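# Lift die, red cube and red ball together in one hand

## Task

Grasp the die, the red wooden cube and the red table-football ball and finish with all three motionless, held firmly in the single hand above the table and clearly higher than where they began; each may touch only the hand or the other two, and no hand motor may still show moving in hand_stopped_by at the end.

## Robot and tools

Robot: one arm ending in a five-finger right hand (thumb, index, middle, ring, little). The base sits at (0, 0, +0.036) m in the scene frame, barely tilted. Scene frame: origin on the table top below the base, +z up, +y to the left when looking along +x. Reported hand poses, velocities, targets and camera poses are in the arm's base frame; offsets in commands are along the Hand target's own axes.

Hand point: a spot fixed to the palm, 0.05 m in front of it and 0.15 m out from the wrist flange. Its +z runs along the straight fingers, +y out of the palm, +x across the palm away from the thumb. Straight fingertips reach 0.06 to 0.07 m past it along +z and sit 0.06 m behind it along -y. A bracket on the little-finger side of the wrist can strike things, and with fingers level the wrist may hang well below the hand point and touch the table first.

Row format (used by execute_actions and move): 14 numbers, each in [-1, 1]: dx, dy, dz, rx, ry, rz, thumb_turn, thumb_bend, index, middle, ring, little, force_limit, speed. The first six are an offset, not a pose: they count from the Hand target at the start of the action or move, in the Hand target's own axes; 1.0 equals 0.6 m or 180 degrees, and rx, ry, rz form one rotation vector. Repeating an offset moves the hand again. The six hand numbers are absolute motor targets: -1 open (thumb_turn beside the palm, fingers and thumb_bend straight), +1 closed (thumb_turn in front of the palm, fingers curled). force_limit maps -1..+1 to roughly 0..10 N at the fingertip (0..15 N for both thumb motors); speed rises from near zero at -1 to full at +0.48 and above. At the scene start, read a result first and resend the hand numbers it shows, since 0 is itself a command.

execute_actions(actions, cameras): actions is a list of actions; each action is a table of 1 to 15 rows, one per 1/30 s step; a short table repeats its last row to fill 15 steps. Every row counts from the action's start pose. An empty list just returns state and images.

move(target, speed, blend, stop_force, zero, blocking, cameras): target is one row or a list of up to 15 rows, all offsets from the same current Hand target. speed is in m/s, 0.002 to 3.2 (default 0.25), turns limited to twice that in rad/s; one value or one per target. blend (m) rounds corners in a list. stop_force (N, 4 to 120) ends the path when the wrist sensor feels that much push against the motion; leave it out when backing off a contact, and do not rely on it while the hand turns or for light loose objects. zero (only with stop_force) chooses whether to rezero first. blocking=false returns early and cannot go with stop_force. The result adds a move: line, e.g. done, off_target, moving, held or fault, plus limits (paced, held). done does not prove nothing was touched. Avoid paths close to the base.

wait(seconds 0 to 10), stop() brakes a running move, zoom_image(camera in cam_high/cam_low/cam_wrist, region [x0,y0,x1,y1] pixels, at most 504 each way), show_instructions(), zero_wrist_force(), finished_scene(scene: the current scene's integer number) ends the scene irreversibly.

Control details: commanded orientation is clipped to within 32 degrees of the measured one each step. The hand point often stops short of Hand target; the next command asks again, and a still remaining gap can be sent as an extra offset. To release a push, command back past the hand point.

Gripping: with thumb_turn at +1, thumb and fingers enclose objects about 0.035 to 0.065 m thick. A motor starts only when its target changes by 0.002 or more, then runs until it reaches the target or hits force_limit and locks. To squeeze harder, raise force_limit and send a target more closed than hand_measured; to loosen, send one more open. For gentle grips close with speed at -0.94 or below. Result fields hand_measured, hand_stopped_by (moving, target, force, stalled, fault), hand_load_n (positive when pushed open; drops near 0 when a grip is lost), hand_force_limit, hand_speed list six values in motor order. Wait until no motor reads moving before finishing.

Results: end_effector_position (m), end_effector_quat_wxyz, velocities, Hand target, joint positions and torques, wrist force/torque in end-effector axes plus the peak since last shown, camera images from cam_high, cam_low, cam_wrist (672x504), and step readings for action calls.

Avoid: hard contact (forces around 150 N or joint torques at their limits trigger a 10 s stop; wrist joints tolerate only 49.1 N m), targets pressed past firm contact, dropping or flinging parts, objects leaving the table, excessive finger load, and long high-load holds that overheat motors (MOTOR HOT at 70 °C, braking stop at 85 °C).

Each tool is called in YAML: its name, and indented under it one key for each argument.

Reference images:

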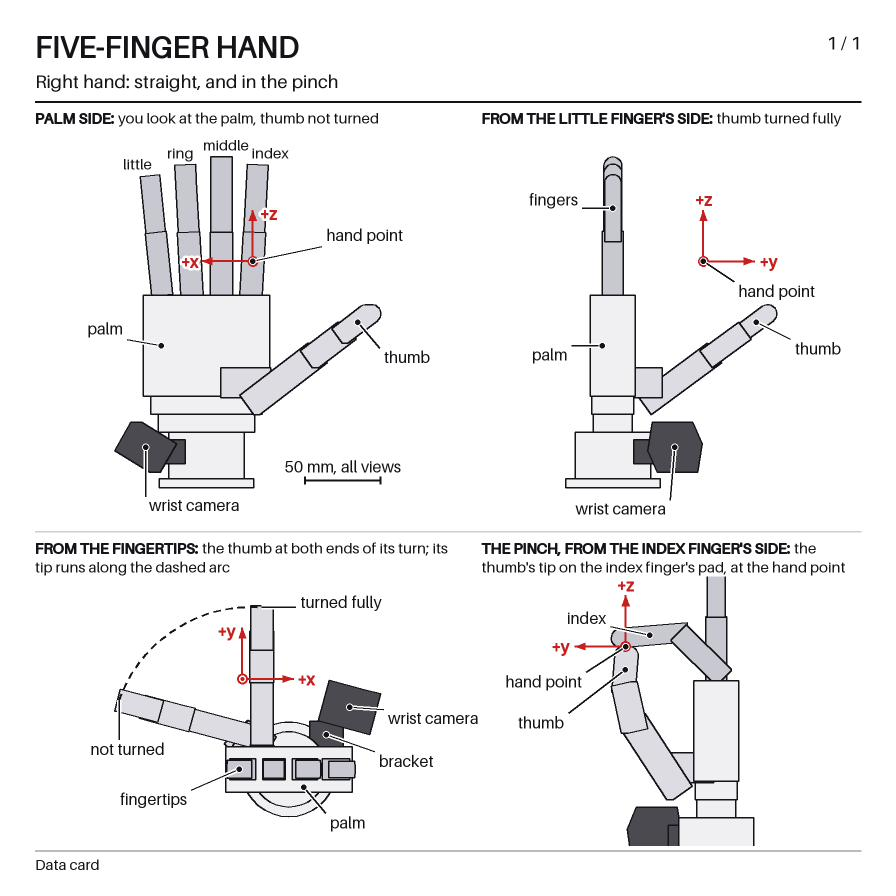

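## Session

execute_actions:
  actions: []

Scene clock: 0.00 s.
end_effector_position=(+0.3617, -0.2944, +0.2655) hand_measured=(-1.000, -1.000, -1.000, -1.000, -1.000, -1.000) hand_load_n=(+0.0, +0.0, +0.0, +0.0, +0.0, +0.0) hand_stopped_by=(target, target, target, target, target, target) hand_force_limit=0.00 hand_speed=-0.80 end_effector_quat_wxyz=(-0.262, +0.876, +0.398, -0.078)
Joint positions: [-0.989 -1.324 1.899 1.545 1.642 -0.25]
Joint velocities: within noise
Joint torques (N m): no reading
Wrist force (N): no reading
Wrist torque (N m): no reading
Wrist force, peak (N): no reading
Hand target: +0.3617, -0.2944, +0.2655; -0.262, +0.876, +0.398, -0.078

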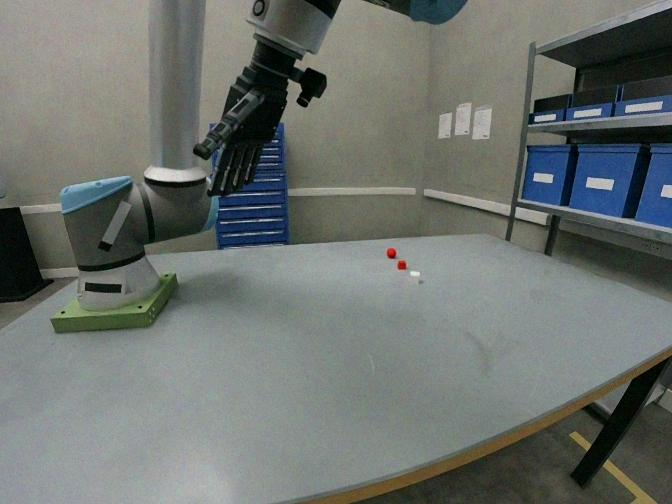

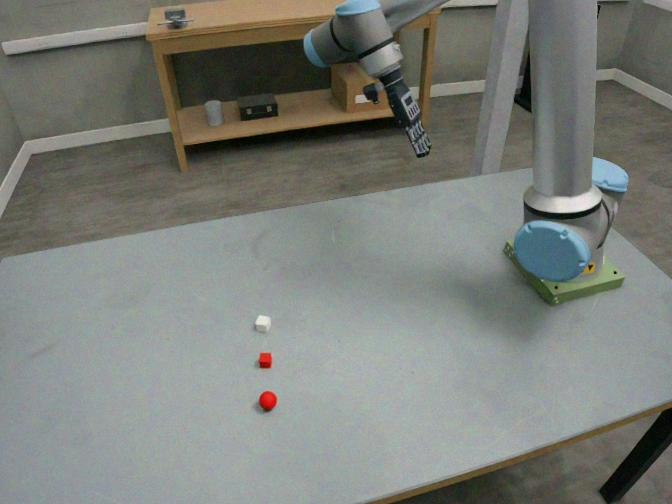

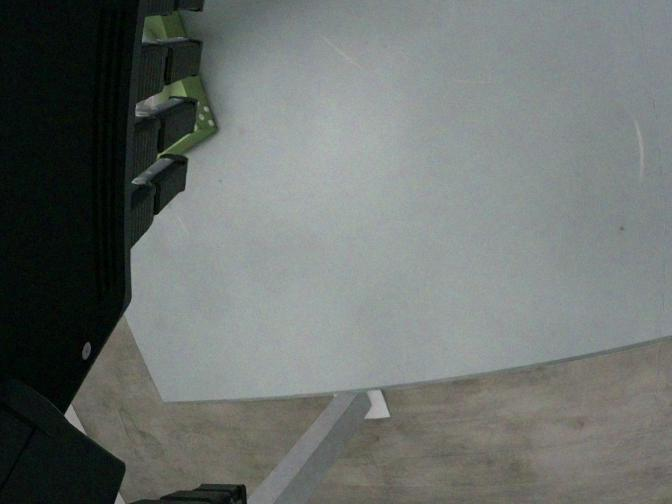

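zoom_image:
  camera: "cam_high"
  region: [225, 300, 315, 420]

zoom_image:
  camera: "cam_low"
  region: [370, 235, 440, 295]

Scaled by 4.200 from the camera's 672x504 image, which has a finer 960x720 frame.

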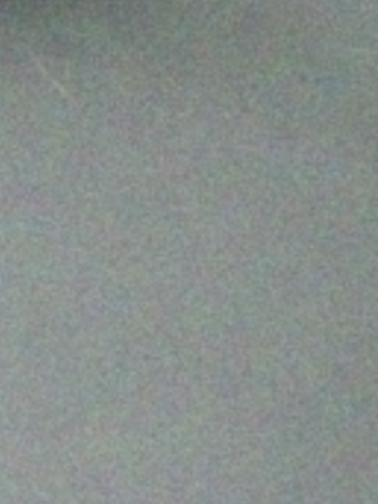

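Scaled by 7.200 from the camera's 672x504 image, which has a finer 960x720 frame.

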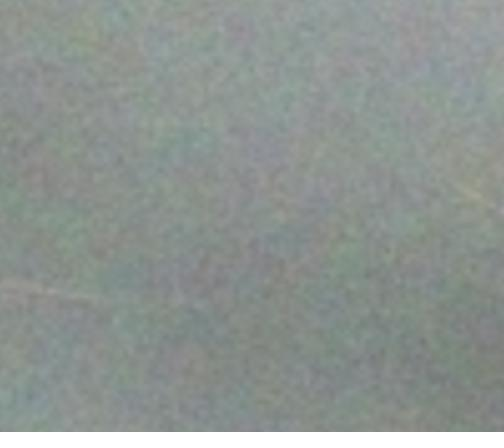

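zoom_image:
  camera: "cam_low"
  region: [225, 300, 315, 420]

zoom_image:
  camera: "cam_high"
  region: [370, 235, 440, 295]

Scaled by 4.200 from the camera's 672x504 image, which has a finer 960x720 frame.

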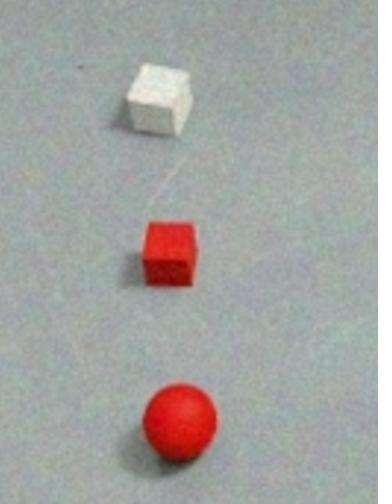

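Scaled by 7.200 from the camera's 672x504 image, which has a finer 960x720 frame.

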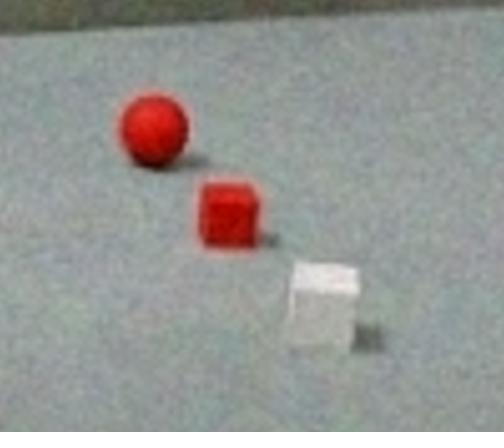

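move:
  target: [0.887,0.247,0.2875,0.083,0.193,0.2565,-1,-1,0,0,0,0,0,0]
  speed: 0.35

Scene clock: 102.27 s.
end_effector_position=(+0.7565, +0.0854, +0.0794) hand_measured=(-1.000, -1.000, +0.000, +0.000, +0.000, +0.000) hand_load_n=(-0.5, +0.0, +0.5, +0.5, +0.0, +0.0) hand_stopped_by=(target, target, target, target, target, target) hand_force_limit=0.00 hand_speed=0.00 end_effector_quat_wxyz=(-0.421, +0.903, -0.078, +0.035)
Joint positions: [-0.34 -0.826 1.503 1.093 0.715 1.312]
Joint velocities: within noise
Joint torques (N m): [12.02 -73.14 -24.08 2.11 -3.59 1.39]
Wrist force (N): [0.2 -0.5 0.1]
Wrist torque (N m): [-0.03 -0.03 -0.03]
Wrist force, peak (N): [1.9 -0.9 2.4]
Hand target: +0.7566, +0.0855, +0.0793; -0.421, +0.903, -0.078, +0.035
Off the commanded pose: 0.000 m, 0 deg.
move: done
camera_calibration:
cam_wrist: T_world_to_cam=[[0.119667, -0.698415, -0.705617, 0.014368], [-0.932277, -0.323431, 0.162023, 0.723949], [-0.341378, 0.638442, -0.689821, 0.36796], [0, 0, 0, 1]] pos_world=[0.798816, 0.00926165, 0.146668]

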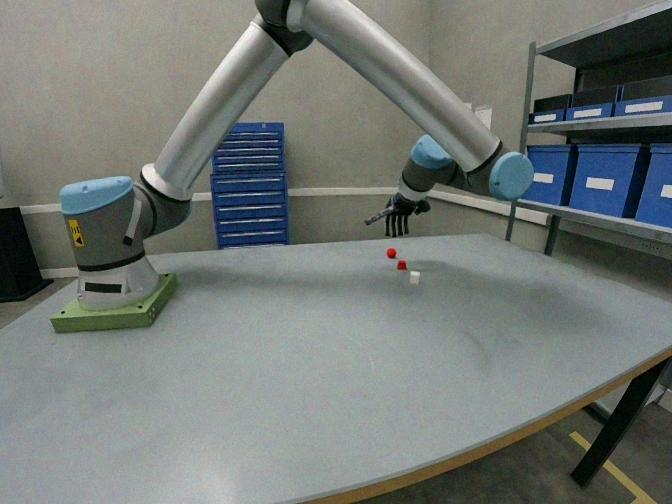

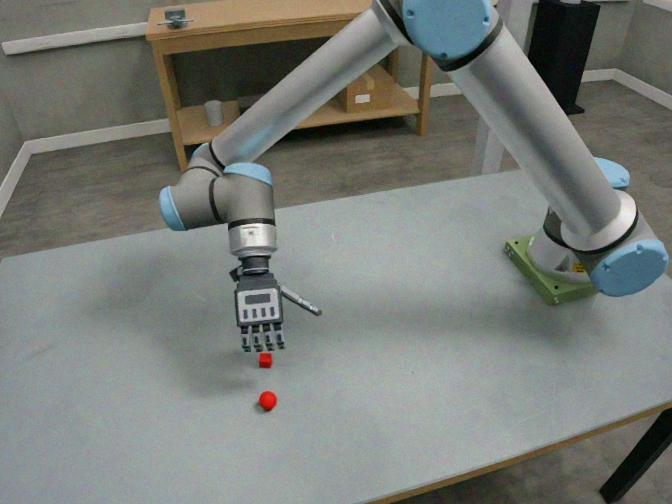

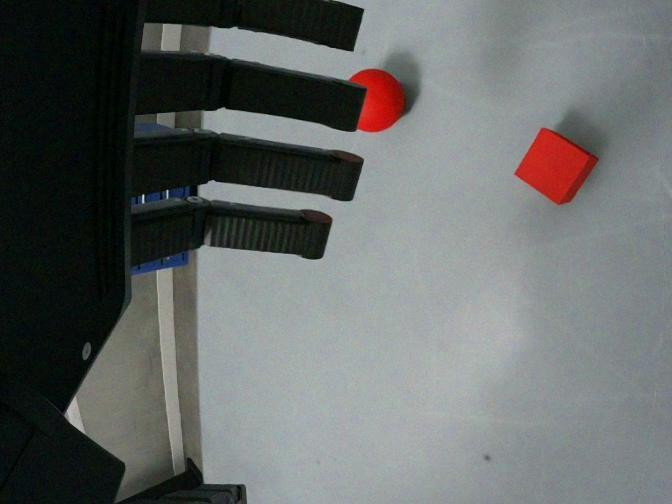

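move:
  target: [0.0305,0.0863,0.0528,0,0,0,-1,-1,0,0,0,0,0,0]
  speed: 0.15

zoom_image:
  camera: "cam_low"
  region: [205, 260, 325, 420]

Scene clock: 115.23 s.
end_effector_position=(+0.7731, +0.0733, +0.0193) hand_measured=(-1.000, -1.000, +0.000, +0.000, +0.000, +0.000) hand_load_n=(-0.5, +0.0, +0.0, +0.0, +0.0, +0.0) hand_stopped_by=(target, target, target, target, target, target) hand_force_limit=0.00 hand_speed=0.00 end_effector_quat_wxyz=(-0.421, +0.903, -0.078, +0.036)
Joint positions: [-0.347 -0.739 1.469 1.048 0.717 1.301]
Joint velocities: within noise
Joint torques (N m): [10.12 -85.25 -11.83 7.33 -0.55 1.39]
Wrist force (N): [0.1 -0.4 0.1]
Wrist torque (N m): [-0.01 -0.02 -0.04]
Wrist force, peak (N): [-0.2 -2.0 -0.2]
Hand target: +0.7730, +0.0735, +0.0192; -0.421, +0.903, -0.078, +0.035
Off the commanded pose: 0.000 m, 0 deg.
move: done
camera_calibration:
cam_wrist: T_world_to_cam=[[0.119849, -0.698486, -0.705517, -0.0386353], [-0.932368, -0.323323, 0.161715, 0.745353], [-0.341065, 0.63842, -0.689996, 0.339654], [0, 0, 0, 1]] pos_world=[0.815419, -0.00283894, 0.0865676]

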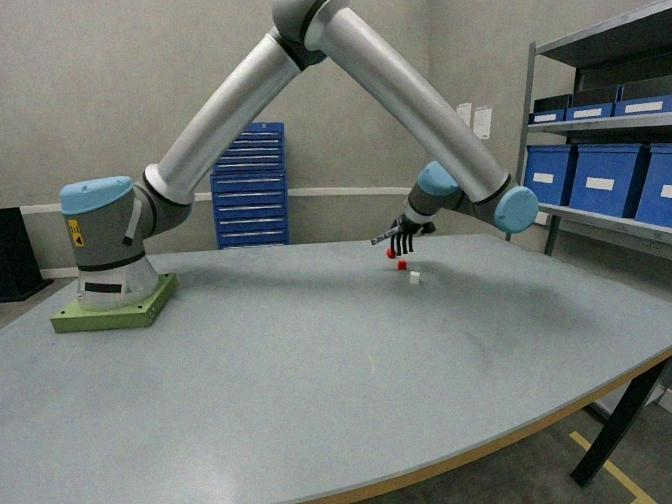

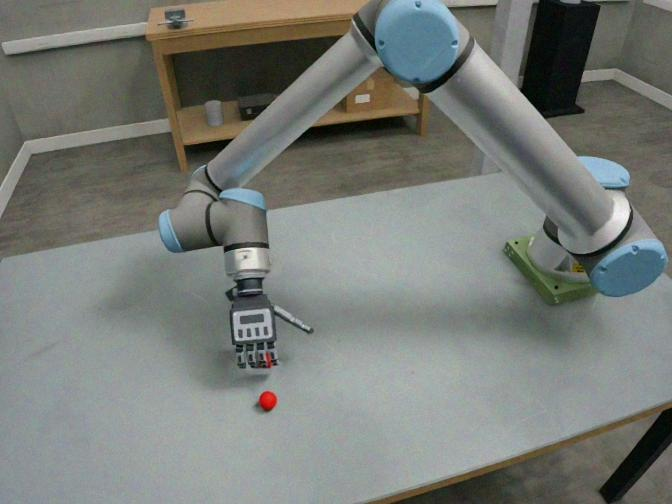

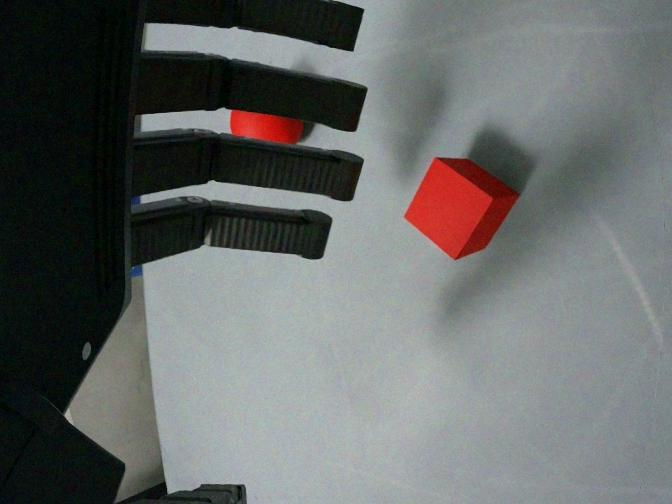

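Scaled by 3.150 from the camera's 672x504 image, which has a finer 960x720 frame.

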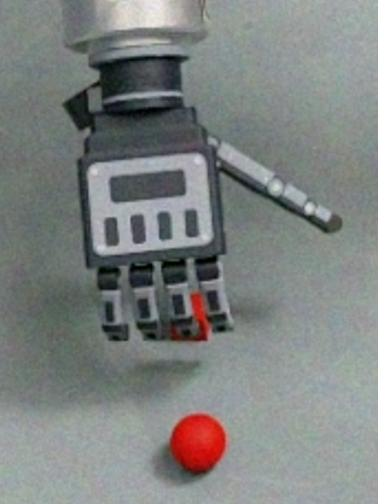

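move:
  target: [0,0.0575,0.0483,0,0,0,-1,-1,0,0,0,0,0,0]
  speed: 0.03
  stop_force: 4

zoom_image:
  camera: "cam_low"
  region: [205, 280, 325, 440]

Scene clock: 123.83 s.
end_effector_position=(+0.7729, +0.0735, -0.0134) hand_measured=(-1.000, -1.000, +0.000, +0.000, +0.000, +0.000) hand_load_n=(+0.0, +0.0, +0.0, -1.0, +0.0, +0.0) hand_stopped_by=(target, target, target, target, target, target) hand_force_limit=0.00 hand_speed=0.00 end_effector_quat_wxyz=(-0.421, +0.903, -0.078, +0.035)
Joint positions: [-0.347 -0.703 1.47 1.01 0.717 1.301]
Joint velocities: within noise
Joint torques (N m): [-5.27 -89.7 -13.85 5.86 -0.51 1.09]
Wrist force (N): [0.8 -3.4 -3.2]
Wrist torque (N m): [0.41 0.03 -0.06]
Wrist force, peak (N): [-0.2 -32.7 -17.1]
Hand target: +0.7729, +0.0735, -0.0133; -0.421, +0.903, -0.078, +0.035 (not the last commanded pose)
Off the commanded pose: 0.012 m, 0 deg.
move: contact
camera_calibration:
cam_wrist: T_world_to_cam=[[0.119643, -0.698371, -0.705665, -0.0613641], [-0.932289, -0.32341, 0.162001, 0.750436], [-0.341356, 0.638501, -0.689777, 0.31712], [0, 0, 0, 1]] pos_world=[0.815216, -0.00263778, 0.053868]

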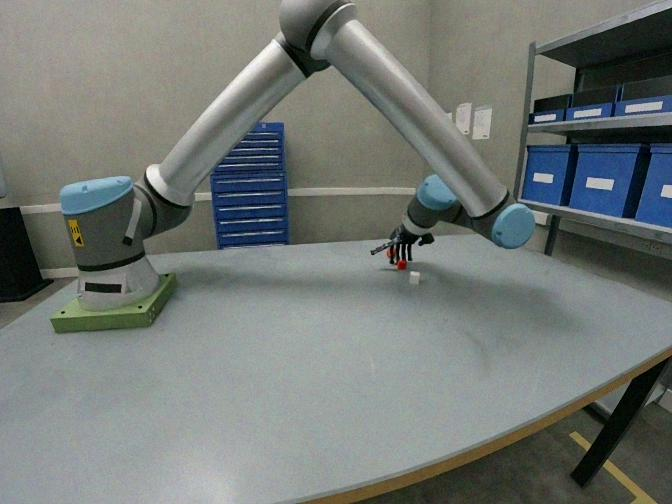

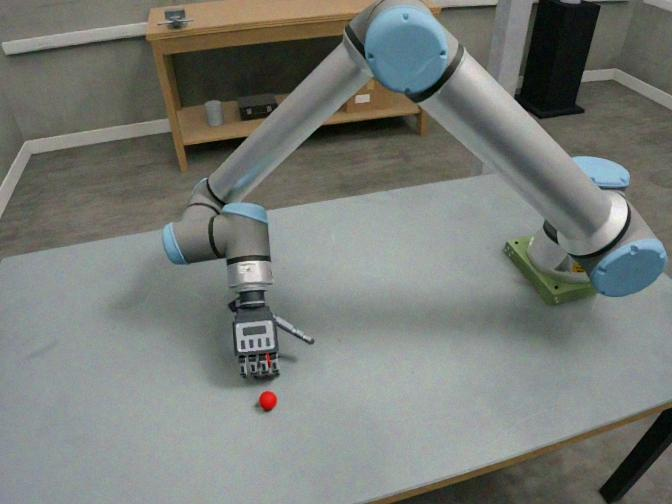

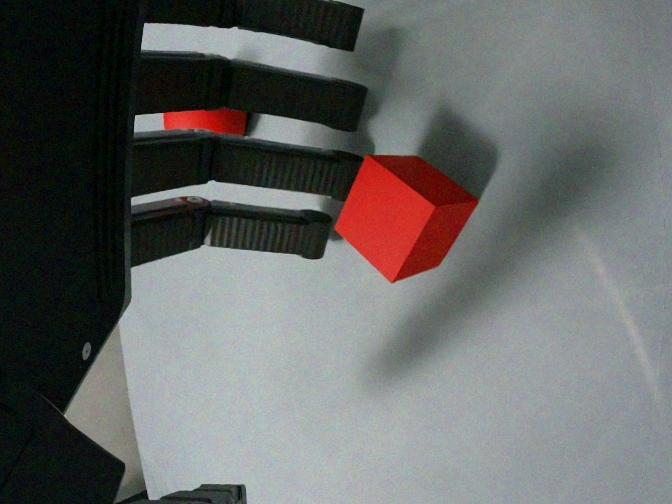

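Scaled by 3.150 from the camera's 672x504 image, which has a finer 960x720 frame.

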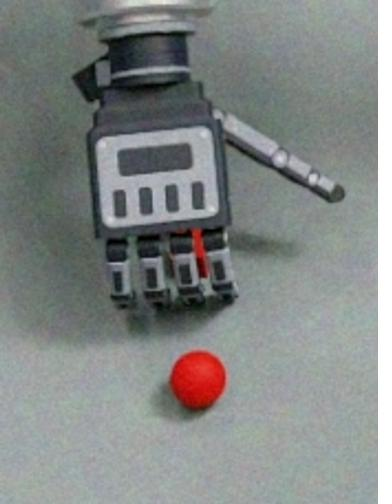

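move:
  target:
    - [0,-0.0045,-0.0038,0,0,0,-1,-1,0,0,0,0,0,0]
    - [0,0.0598,-0.0804,0,0,0,-1,-1,0,0,0,0,0,0]
  speed: 0.08

zoom_image:
  camera: "cam_low"
  region: [205, 280, 325, 440]

Scene clock: 130.57 s.
end_effector_position=(+0.7626, +0.0143, -0.0099) hand_measured=(-1.000, -1.000, +0.000, +0.000, +0.000, +0.000) hand_load_n=(+0.0, +0.0, +0.0, +0.0, +0.0, +0.0) hand_stopped_by=(target, target, target, target, target, target) hand_force_limit=0.00 hand_speed=0.00 end_effector_quat_wxyz=(-0.421, +0.903, -0.078, +0.035)
Joint positions: [-0.424 -0.699 1.478 1.083 0.736 1.188]
Joint velocities: within noise
Joint torques (N m): [13.3 -87.46 -19.6 1.79 -2.87 1.85]
Wrist force (N): [0.1 1.7 0.3]
Wrist torque (N m): [0.30 -0.02 0.03]
Wrist force, peak (N): [0.7 -4.1 -3.2]
Hand target: +0.7627, +0.0144, -0.0098; -0.421, +0.903, -0.078, +0.035
Off the commanded pose: 0.000 m, 0 deg.
move: done
camera_calibration:
cam_wrist: T_world_to_cam=[[0.119455, -0.698312, -0.705756, -0.0988442], [-0.93223, -0.323451, 0.162253, 0.721055], [-0.34158, 0.638545, -0.689625, 0.353991], [0, 0, 0, 1]] pos_world=[0.804913, -0.0618372, 0.0573683]

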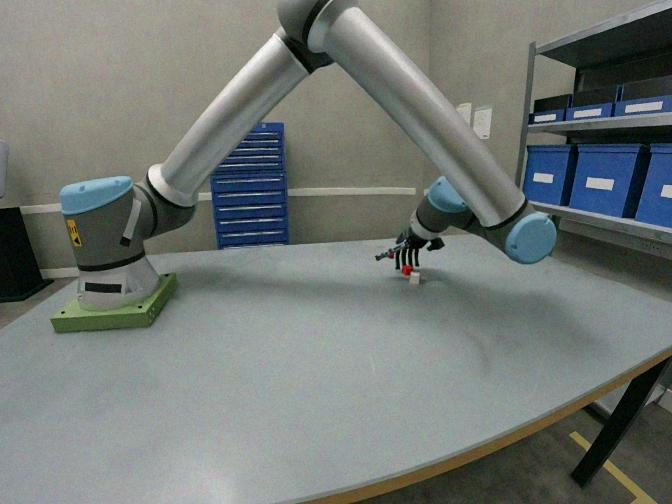

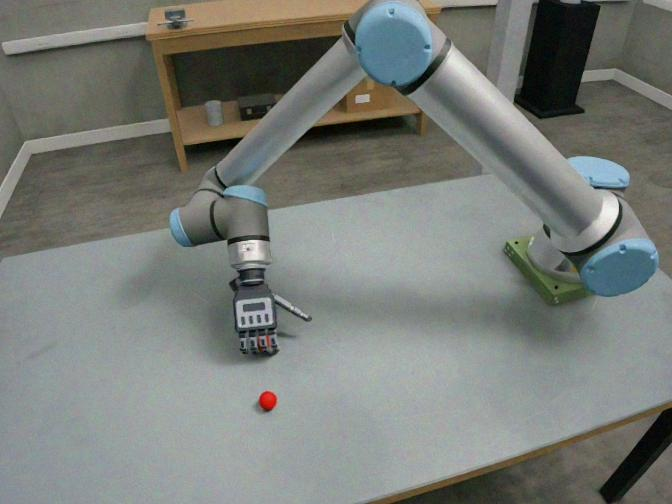

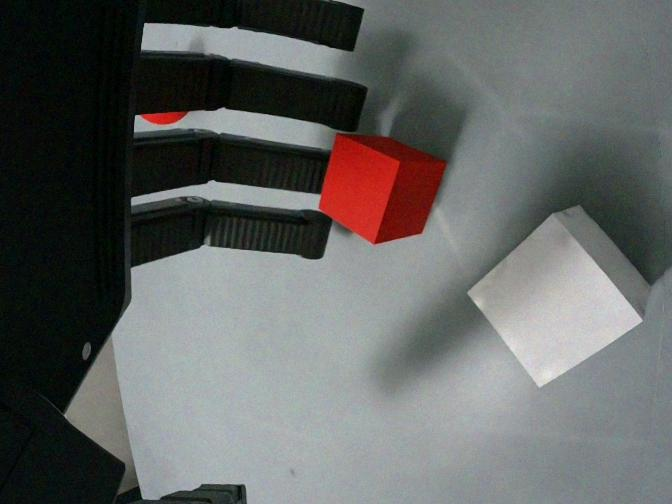

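Scaled by 3.150 from the camera's 672x504 image, which has a finer 960x720 frame.

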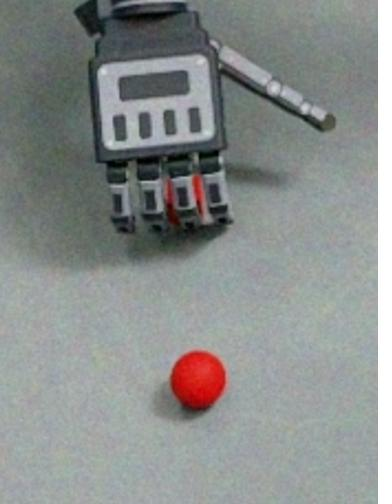

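move:
  target: [0,0.0643,-0.0766,0,0,0,-1,-1,0,0,0,0,0,0]
  speed: 0.06

zoom_image:
  camera: "cam_wrist"
  region: [280, 80, 672, 420]

Scene clock: 150.83 s.
end_effector_position=(+0.7524, -0.0449, -0.0099) hand_measured=(-1.000, -1.000, +0.000, +0.000, +0.000, +0.000) hand_load_n=(+0.0, -0.5, +0.0, +0.0, +0.0, +0.0) hand_stopped_by=(target, target, target, target, target, target) hand_force_limit=0.00 hand_speed=0.00 end_effector_quat_wxyz=(-0.421, +0.903, -0.078, +0.035) end_effector_velocity=(+0.001, +0.003, -0.001) end_effector_angular_velocity=(-0.001, -0.001, +0.000)
Joint positions: [-0.5 -0.688 1.475 1.152 0.76 1.083]
Joint velocities: [0.004 0 0 -0.005 -0.001 0.006]
Joint torques (N m): [9.61 -91.83 -31.5 1.42 -2.24 0.85]
Wrist force (N): [0.6 1.6 -0.3]
Wrist torque (N m): [0.30 -0.08 0.06]
Wrist force, peak (N): [0.0 2.3 -0.3]
Hand target: +0.7525, -0.0448, -0.0098; -0.421, +0.903, -0.078, +0.035
Off the commanded pose: 0.000 m, 0 deg.
move: done
camera_calibration:
cam_wrist: T_world_to_cam=[[0.119545, -0.698334, -0.705719, -0.139043], [-0.932228, -0.32349, 0.162191, 0.692395], [-0.341556, 0.638501, -0.689678, 0.388288], [0, 0, 0, 1]] pos_world=[0.794714, -0.121038, 0.0573682]

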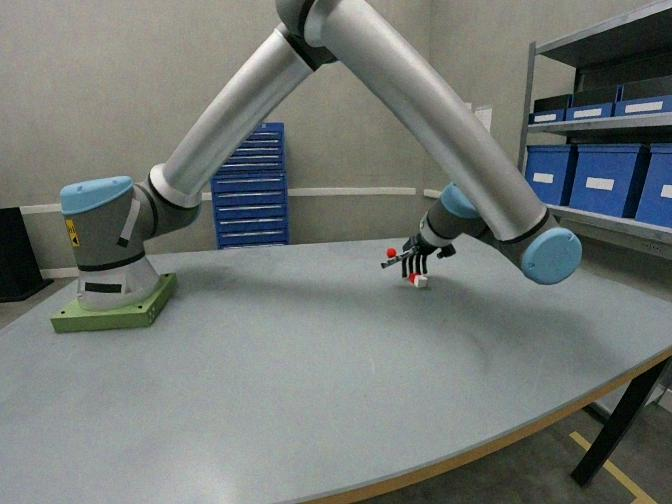

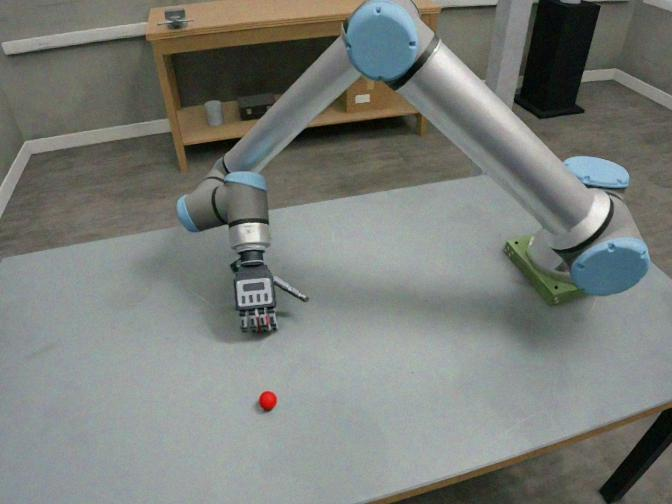

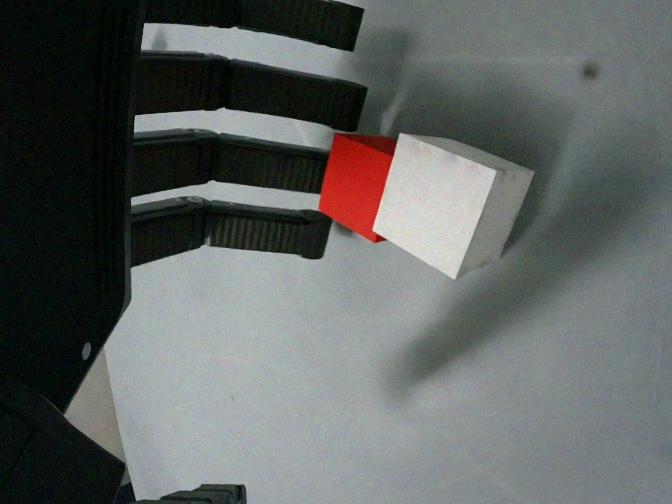

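Scaled by 1.286 from the camera's 672x504 image, which has a finer 960x720 frame.

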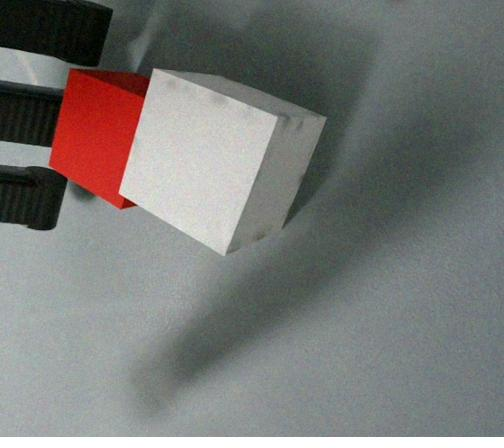

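move:
  target:
    - [0,-0.1277,-0.107,0,0,0,-1,-1,0,0,0,0,0,0]
    - [0.0937,-0.301,0.126,-0.1955,0.38,-0.229,1,-1,0.4,0,0,0,0,0]
  speed: 0.35

zoom_image:
  camera: "cam_low"
  region: [180, 240, 380, 440]

Scene clock: 186.60 s.
end_effector_position=(+0.8377, +0.1171, +0.0799) hand_measured=(+1.000, -1.000, +0.400, +0.000, +0.000, +0.000) hand_load_n=(+0.5, +0.0, +0.0, +0.0, +0.0, +0.0) hand_stopped_by=(target, target, target, target, target, target) hand_force_limit=0.00 hand_speed=0.00 end_effector_quat_wxyz=(+0.000, +0.777, +0.000, +0.630)
Joint positions: [0.005 -1.133 2.048 -0.706 1.576 1.571]
Joint velocities: within noise
Joint torques (N m): [9.09 -74.3 -31.8 -3.62 1.95 -1.45]
Wrist force (N): [-0.2 0.9 -0.1]
Wrist torque (N m): [0.12 0.19 0.00]
Wrist force, peak (N): [0.2 4.3 2.3]
Hand target: +0.8377, +0.1171, +0.0798; +0.000, +0.777, +0.000, +0.630
Off the commanded pose: 0.000 m, 0 deg.
move: done
camera_calibration:
cam_wrist: T_world_to_cam=[[-0.00718839, -0.969392, 0.245411, 0.08918], [-0.637721, -0.18459, -0.747822, 0.619452], [0.770234, -0.16188, -0.616875, -0.467552], [0, 0, 0, 1]] pos_world=[0.755803, 0.125108, 0.152932]

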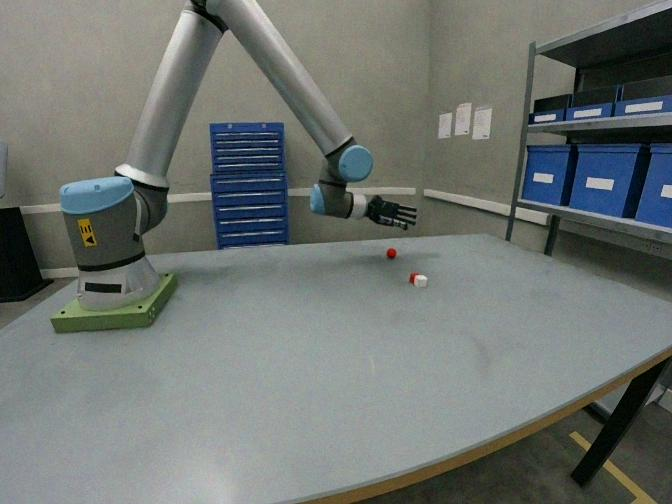

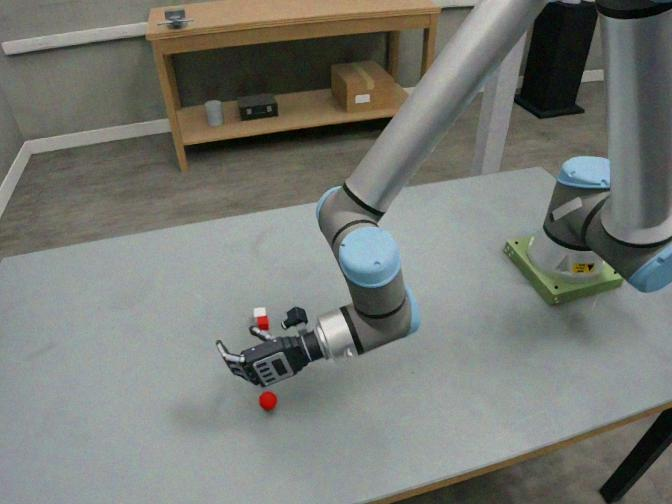

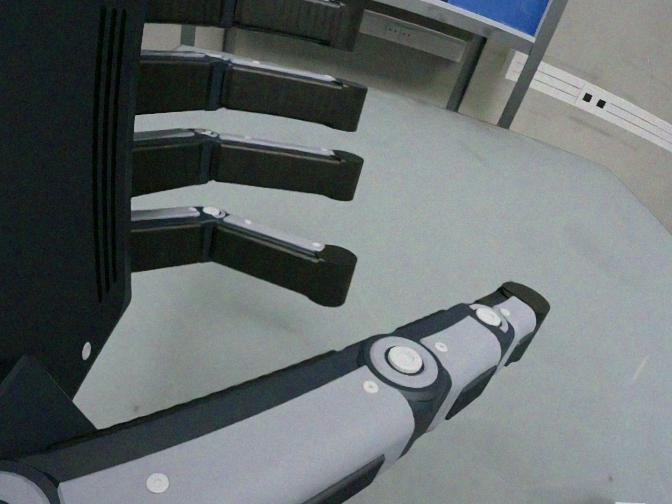

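Scaled by 2.520 from the camera's 672x504 image, which has a finer 960x720 frame.

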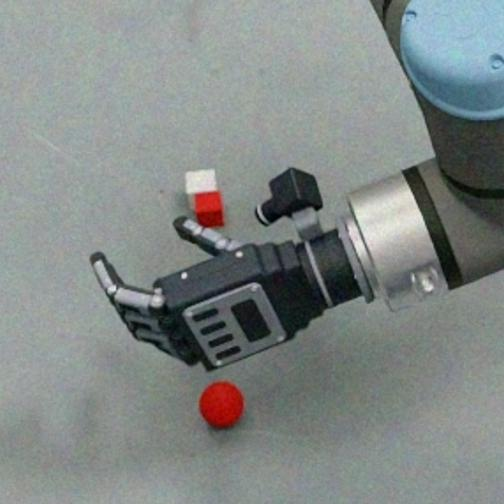

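move:
  target:
    - [0,-0.0465,-0.002,0,0,0,1,-1,0.4,0,0,0,0,0]
    - [-0.0905,-0.0465,0.0175,0,0,0,1,-1,0.4,0,0,0,0,0]
  speed: 0.2

zoom_image:
  camera: "cam_low"
  region: [200, 300, 320, 440]

zoom_image:
  camera: "cam_high"
  region: [340, 200, 440, 300]

Scene clock: 207.87 s.
end_effector_position=(+0.8366, +0.1449, +0.0245) hand_measured=(+1.000, -1.000, +0.400, +0.000, +0.000, +0.000) hand_load_n=(+0.0, +0.0, +0.0, +0.0, +0.0, +0.0) hand_stopped_by=(target, target, target, target, target, target) hand_force_limit=0.00 hand_speed=0.00 end_effector_quat_wxyz=(+0.000, +0.777, +0.000, +0.630)
Joint positions: [0.053 -1.041 2.045 -0.795 1.622 1.581]
Joint velocities: within noise
Joint torques (N m): [12.57 -53.29 -32.06 -1.26 1.08 -2.29]
Wrist force (N): [-0.8 1.4 0.2]
Wrist torque (N m): [0.17 0.26 -0.01]
Wrist force, peak (N): [-0.6 3.6 0.2]
Hand target: +0.8367, +0.1450, +0.0245; +0.000, +0.777, +0.000, +0.630
Off the commanded pose: 0.000 m, 0 deg.
move: done
camera_calibration:
cam_wrist: T_world_to_cam=[[-0.00721611, -0.969409, 0.245343, 0.129723], [-0.637828, -0.184498, -0.747754, 0.582586], [0.770145, -0.161883, -0.616985, -0.49624], [0, 0, 0, 1]] pos_world=[0.754703, 0.152907, 0.0976313]

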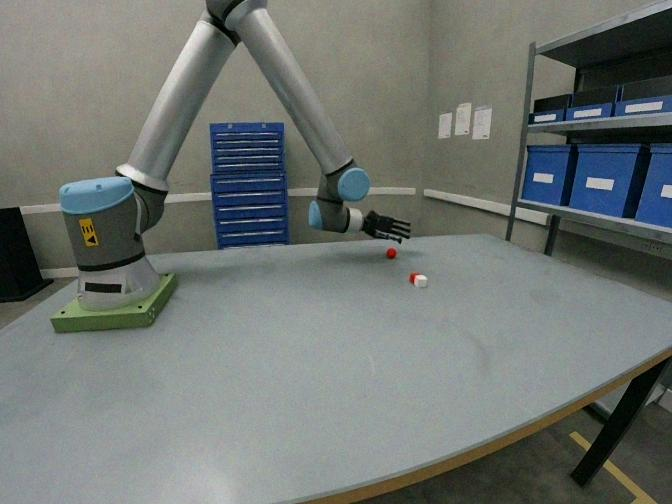

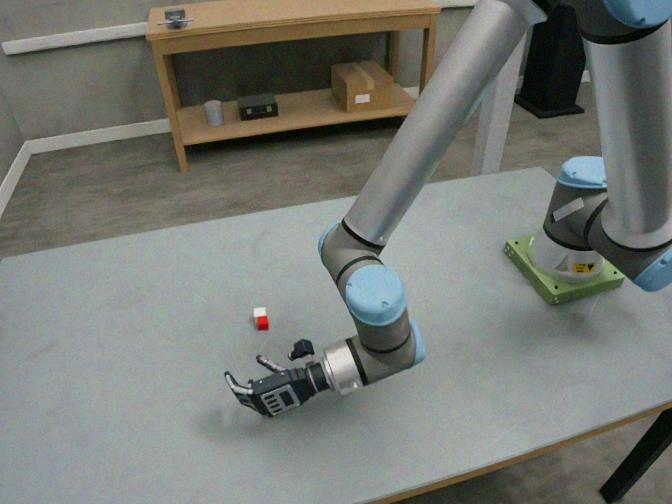

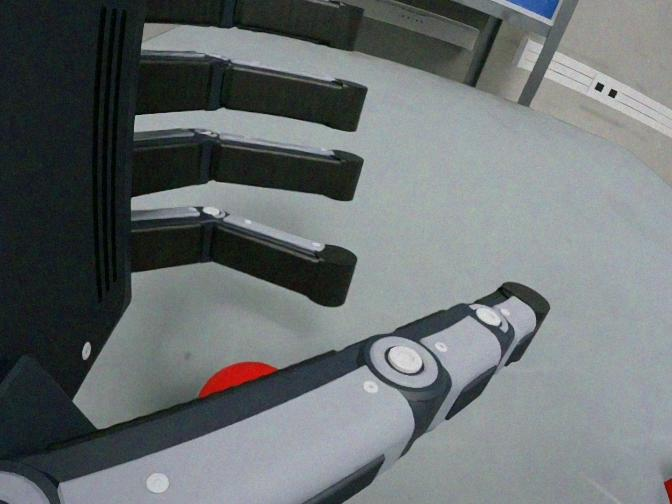

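Scaled by 3.600 from the camera's 672x504 image, which has a finer 960x720 frame.

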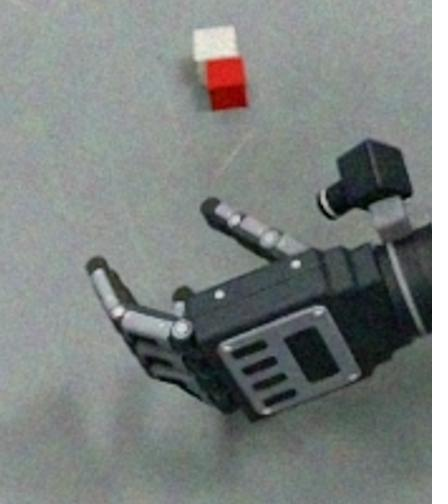

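Scaled by 5.040 from the camera's 672x504 image, which has a finer 960x720 frame.

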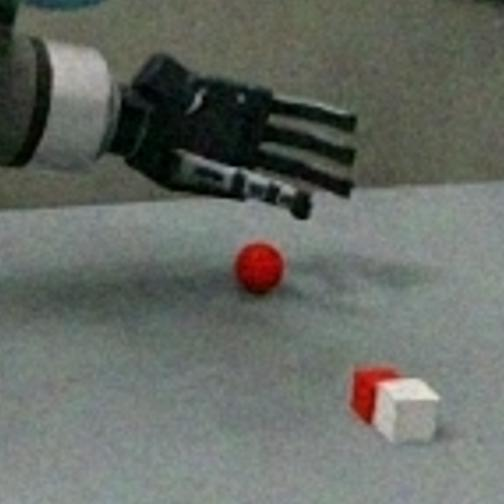

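move:
  target: [-0.0722,0.005,0.0153,0,0,0,1,-1,0.4,0,0,0,0,0]
  speed: 0.03
  stop_force: 4

zoom_image:
  camera: "cam_low"
  region: [200, 300, 320, 440]

zoom_image:
  camera: "cam_high"
  region: [340, 200, 440, 300]

Scene clock: 217.83 s.
end_effector_position=(+0.8367, +0.1419, -0.0198) hand_measured=(+1.000, -1.000, +0.400, +0.000, +0.000, +0.000) hand_load_n=(+0.0, +0.0, +0.0, +0.0, +0.0, +0.0) hand_stopped_by=(target, target, target, target, target, target) hand_force_limit=0.00 hand_speed=0.00 end_effector_quat_wxyz=(+0.000, +0.777, +0.000, +0.630)
Joint positions: [0.048 -0.972 2.051 -0.87 1.617 1.58]
Joint velocities: within noise
Joint torques (N m): [7.93 -82.09 -16.71 1.19 0.91 -1.8]
Wrist force (N): [-0.5 1.5 -0.1]
Wrist torque (N m): [0.20 0.24 0.00]
Wrist force, peak (N): [-1.4 1.7 0.1]
Hand target: +0.8367, +0.1419, -0.0197; +0.000, +0.777, +0.000, +0.630
Off the commanded pose: 0.000 m, 0 deg.
move: done
camera_calibration:
cam_wrist: T_world_to_cam=[[-0.00718818, -0.969392, 0.245412, 0.137657], [-0.637721, -0.18459, -0.747822, 0.548909], [0.770234, -0.16188, -0.616875, -0.524208], [0, 0, 0, 1]] pos_world=[0.754803, 0.149908, 0.0533324]

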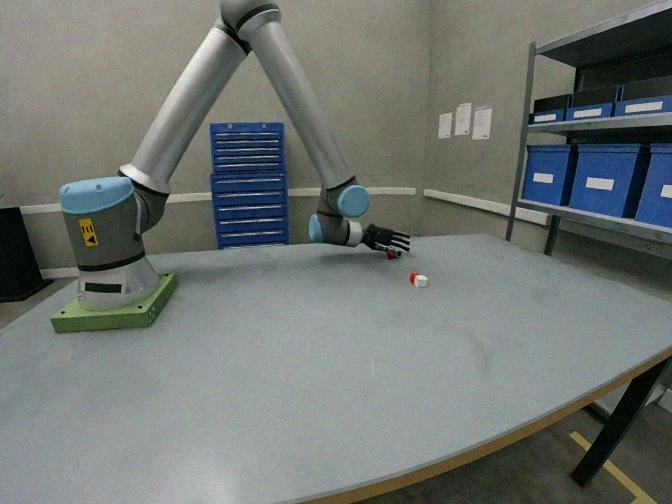

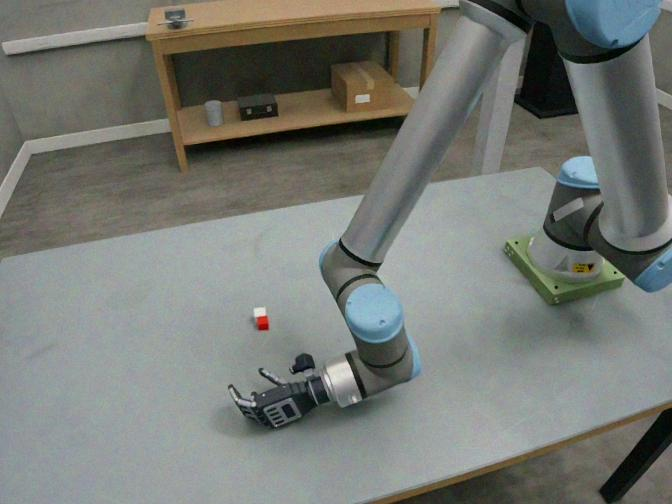

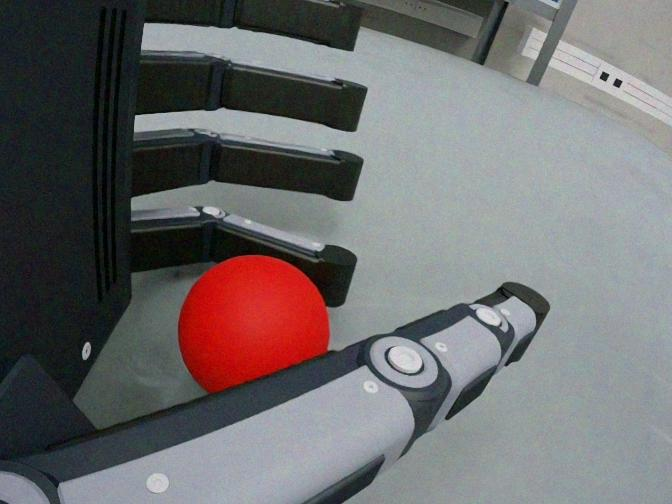

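Scaled by 3.600 from the camera's 672x504 image, which has a finer 960x720 frame.

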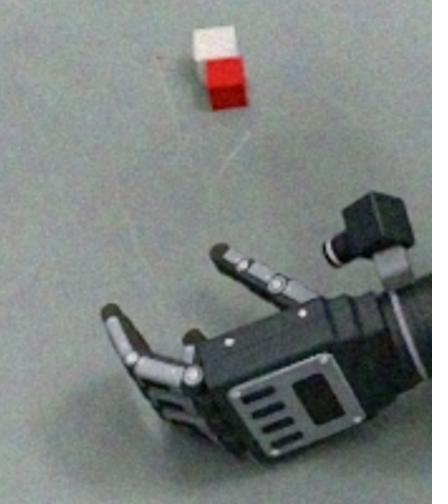

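Scaled by 5.040 from the camera's 672x504 image, which has a finer 960x720 frame.

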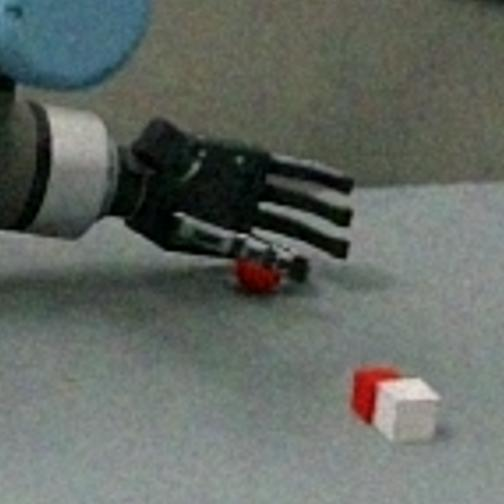

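move:
  target:
    - [0,0.0133,0,0,0,0,1,-1,0.4,0,0,0,0,-0.7]
    - [0,0.0133,0,0,0,0,1,-1,1,0,0,0,0,-0.7]
  speed: 0.04

zoom_image:
  camera: "cam_high"
  region: [340, 200, 440, 300]

Scene clock: 227.27 s.
end_effector_position=(+0.8367, +0.1339, -0.0197) hand_measured=(+1.000, -1.000, +0.944, +0.000, +0.000, +0.000) hand_load_n=(+0.0, +0.0, +11.5, +0.0, +0.0, +0.0) hand_stopped_by=(target, target, force, target, target, target) hand_force_limit=0.00 hand_speed=-0.70 end_effector_quat_wxyz=(+0.000, +0.777, +0.000, +0.630)
Joint positions: [0.034 -0.974 2.056 -0.873 1.604 1.577]
Joint velocities: within noise
Joint torques (N m): [11.9 -60.44 -29.72 1.13 2.79 0.24]
Wrist force (N): [-0.9 1.3 0.0]
Wrist torque (N m): [0.17 0.27 -0.02]
Wrist force, peak (N): [-1.0 1.9 0.1]
Hand target: +0.8367, +0.1340, -0.0197; +0.000, +0.777, +0.000, +0.630
Off the commanded pose: 0.000 m, 0 deg.
move: done
camera_calibration:
cam_wrist: T_world_to_cam=[[-0.00718839, -0.969392, 0.245411, 0.129877], [-0.637721, -0.18459, -0.747822, 0.547507], [0.770234, -0.16188, -0.616875, -0.525442], [0, 0, 0, 1]] pos_world=[0.754803, 0.141908, 0.0534324]

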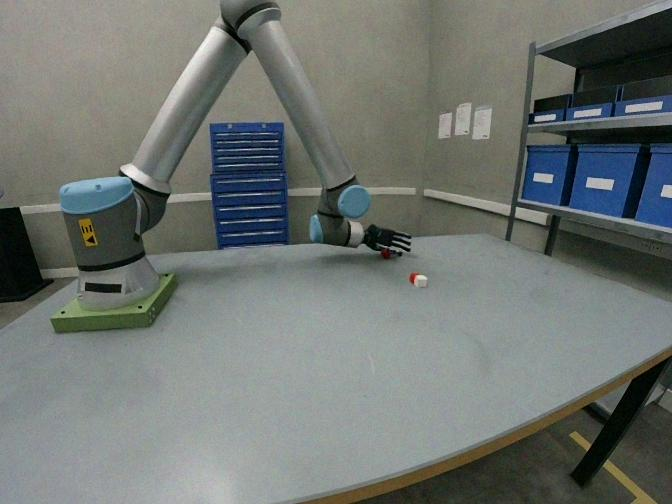

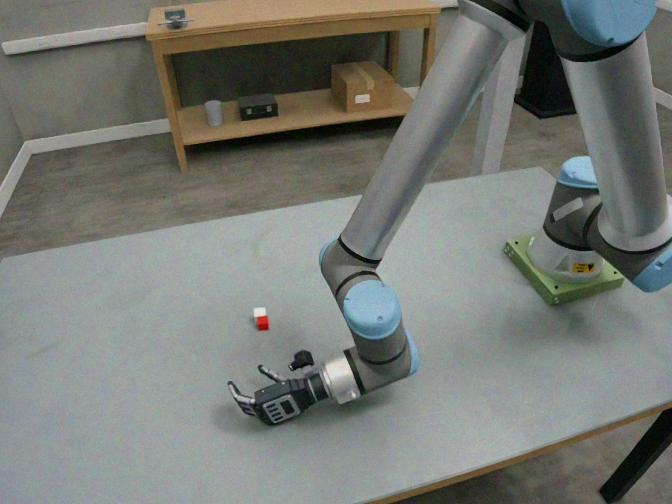

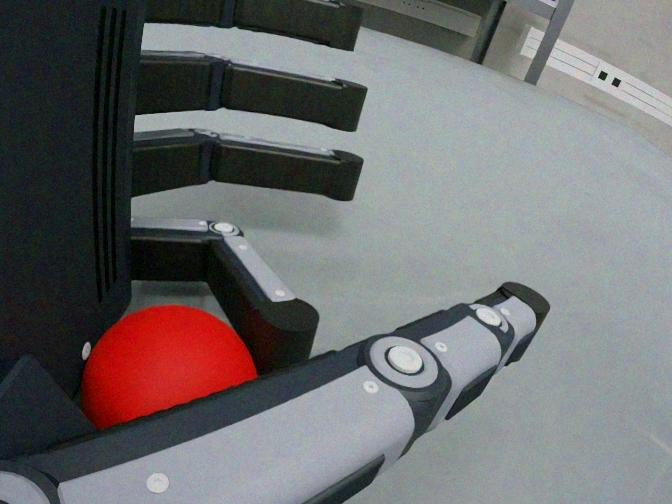

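Scaled by 5.040 from the camera's 672x504 image, which has a finer 960x720 frame.

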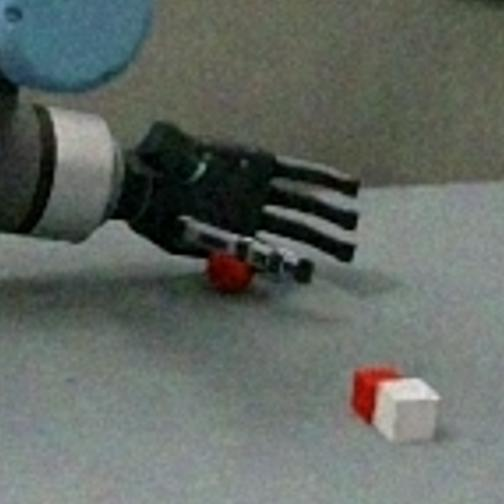

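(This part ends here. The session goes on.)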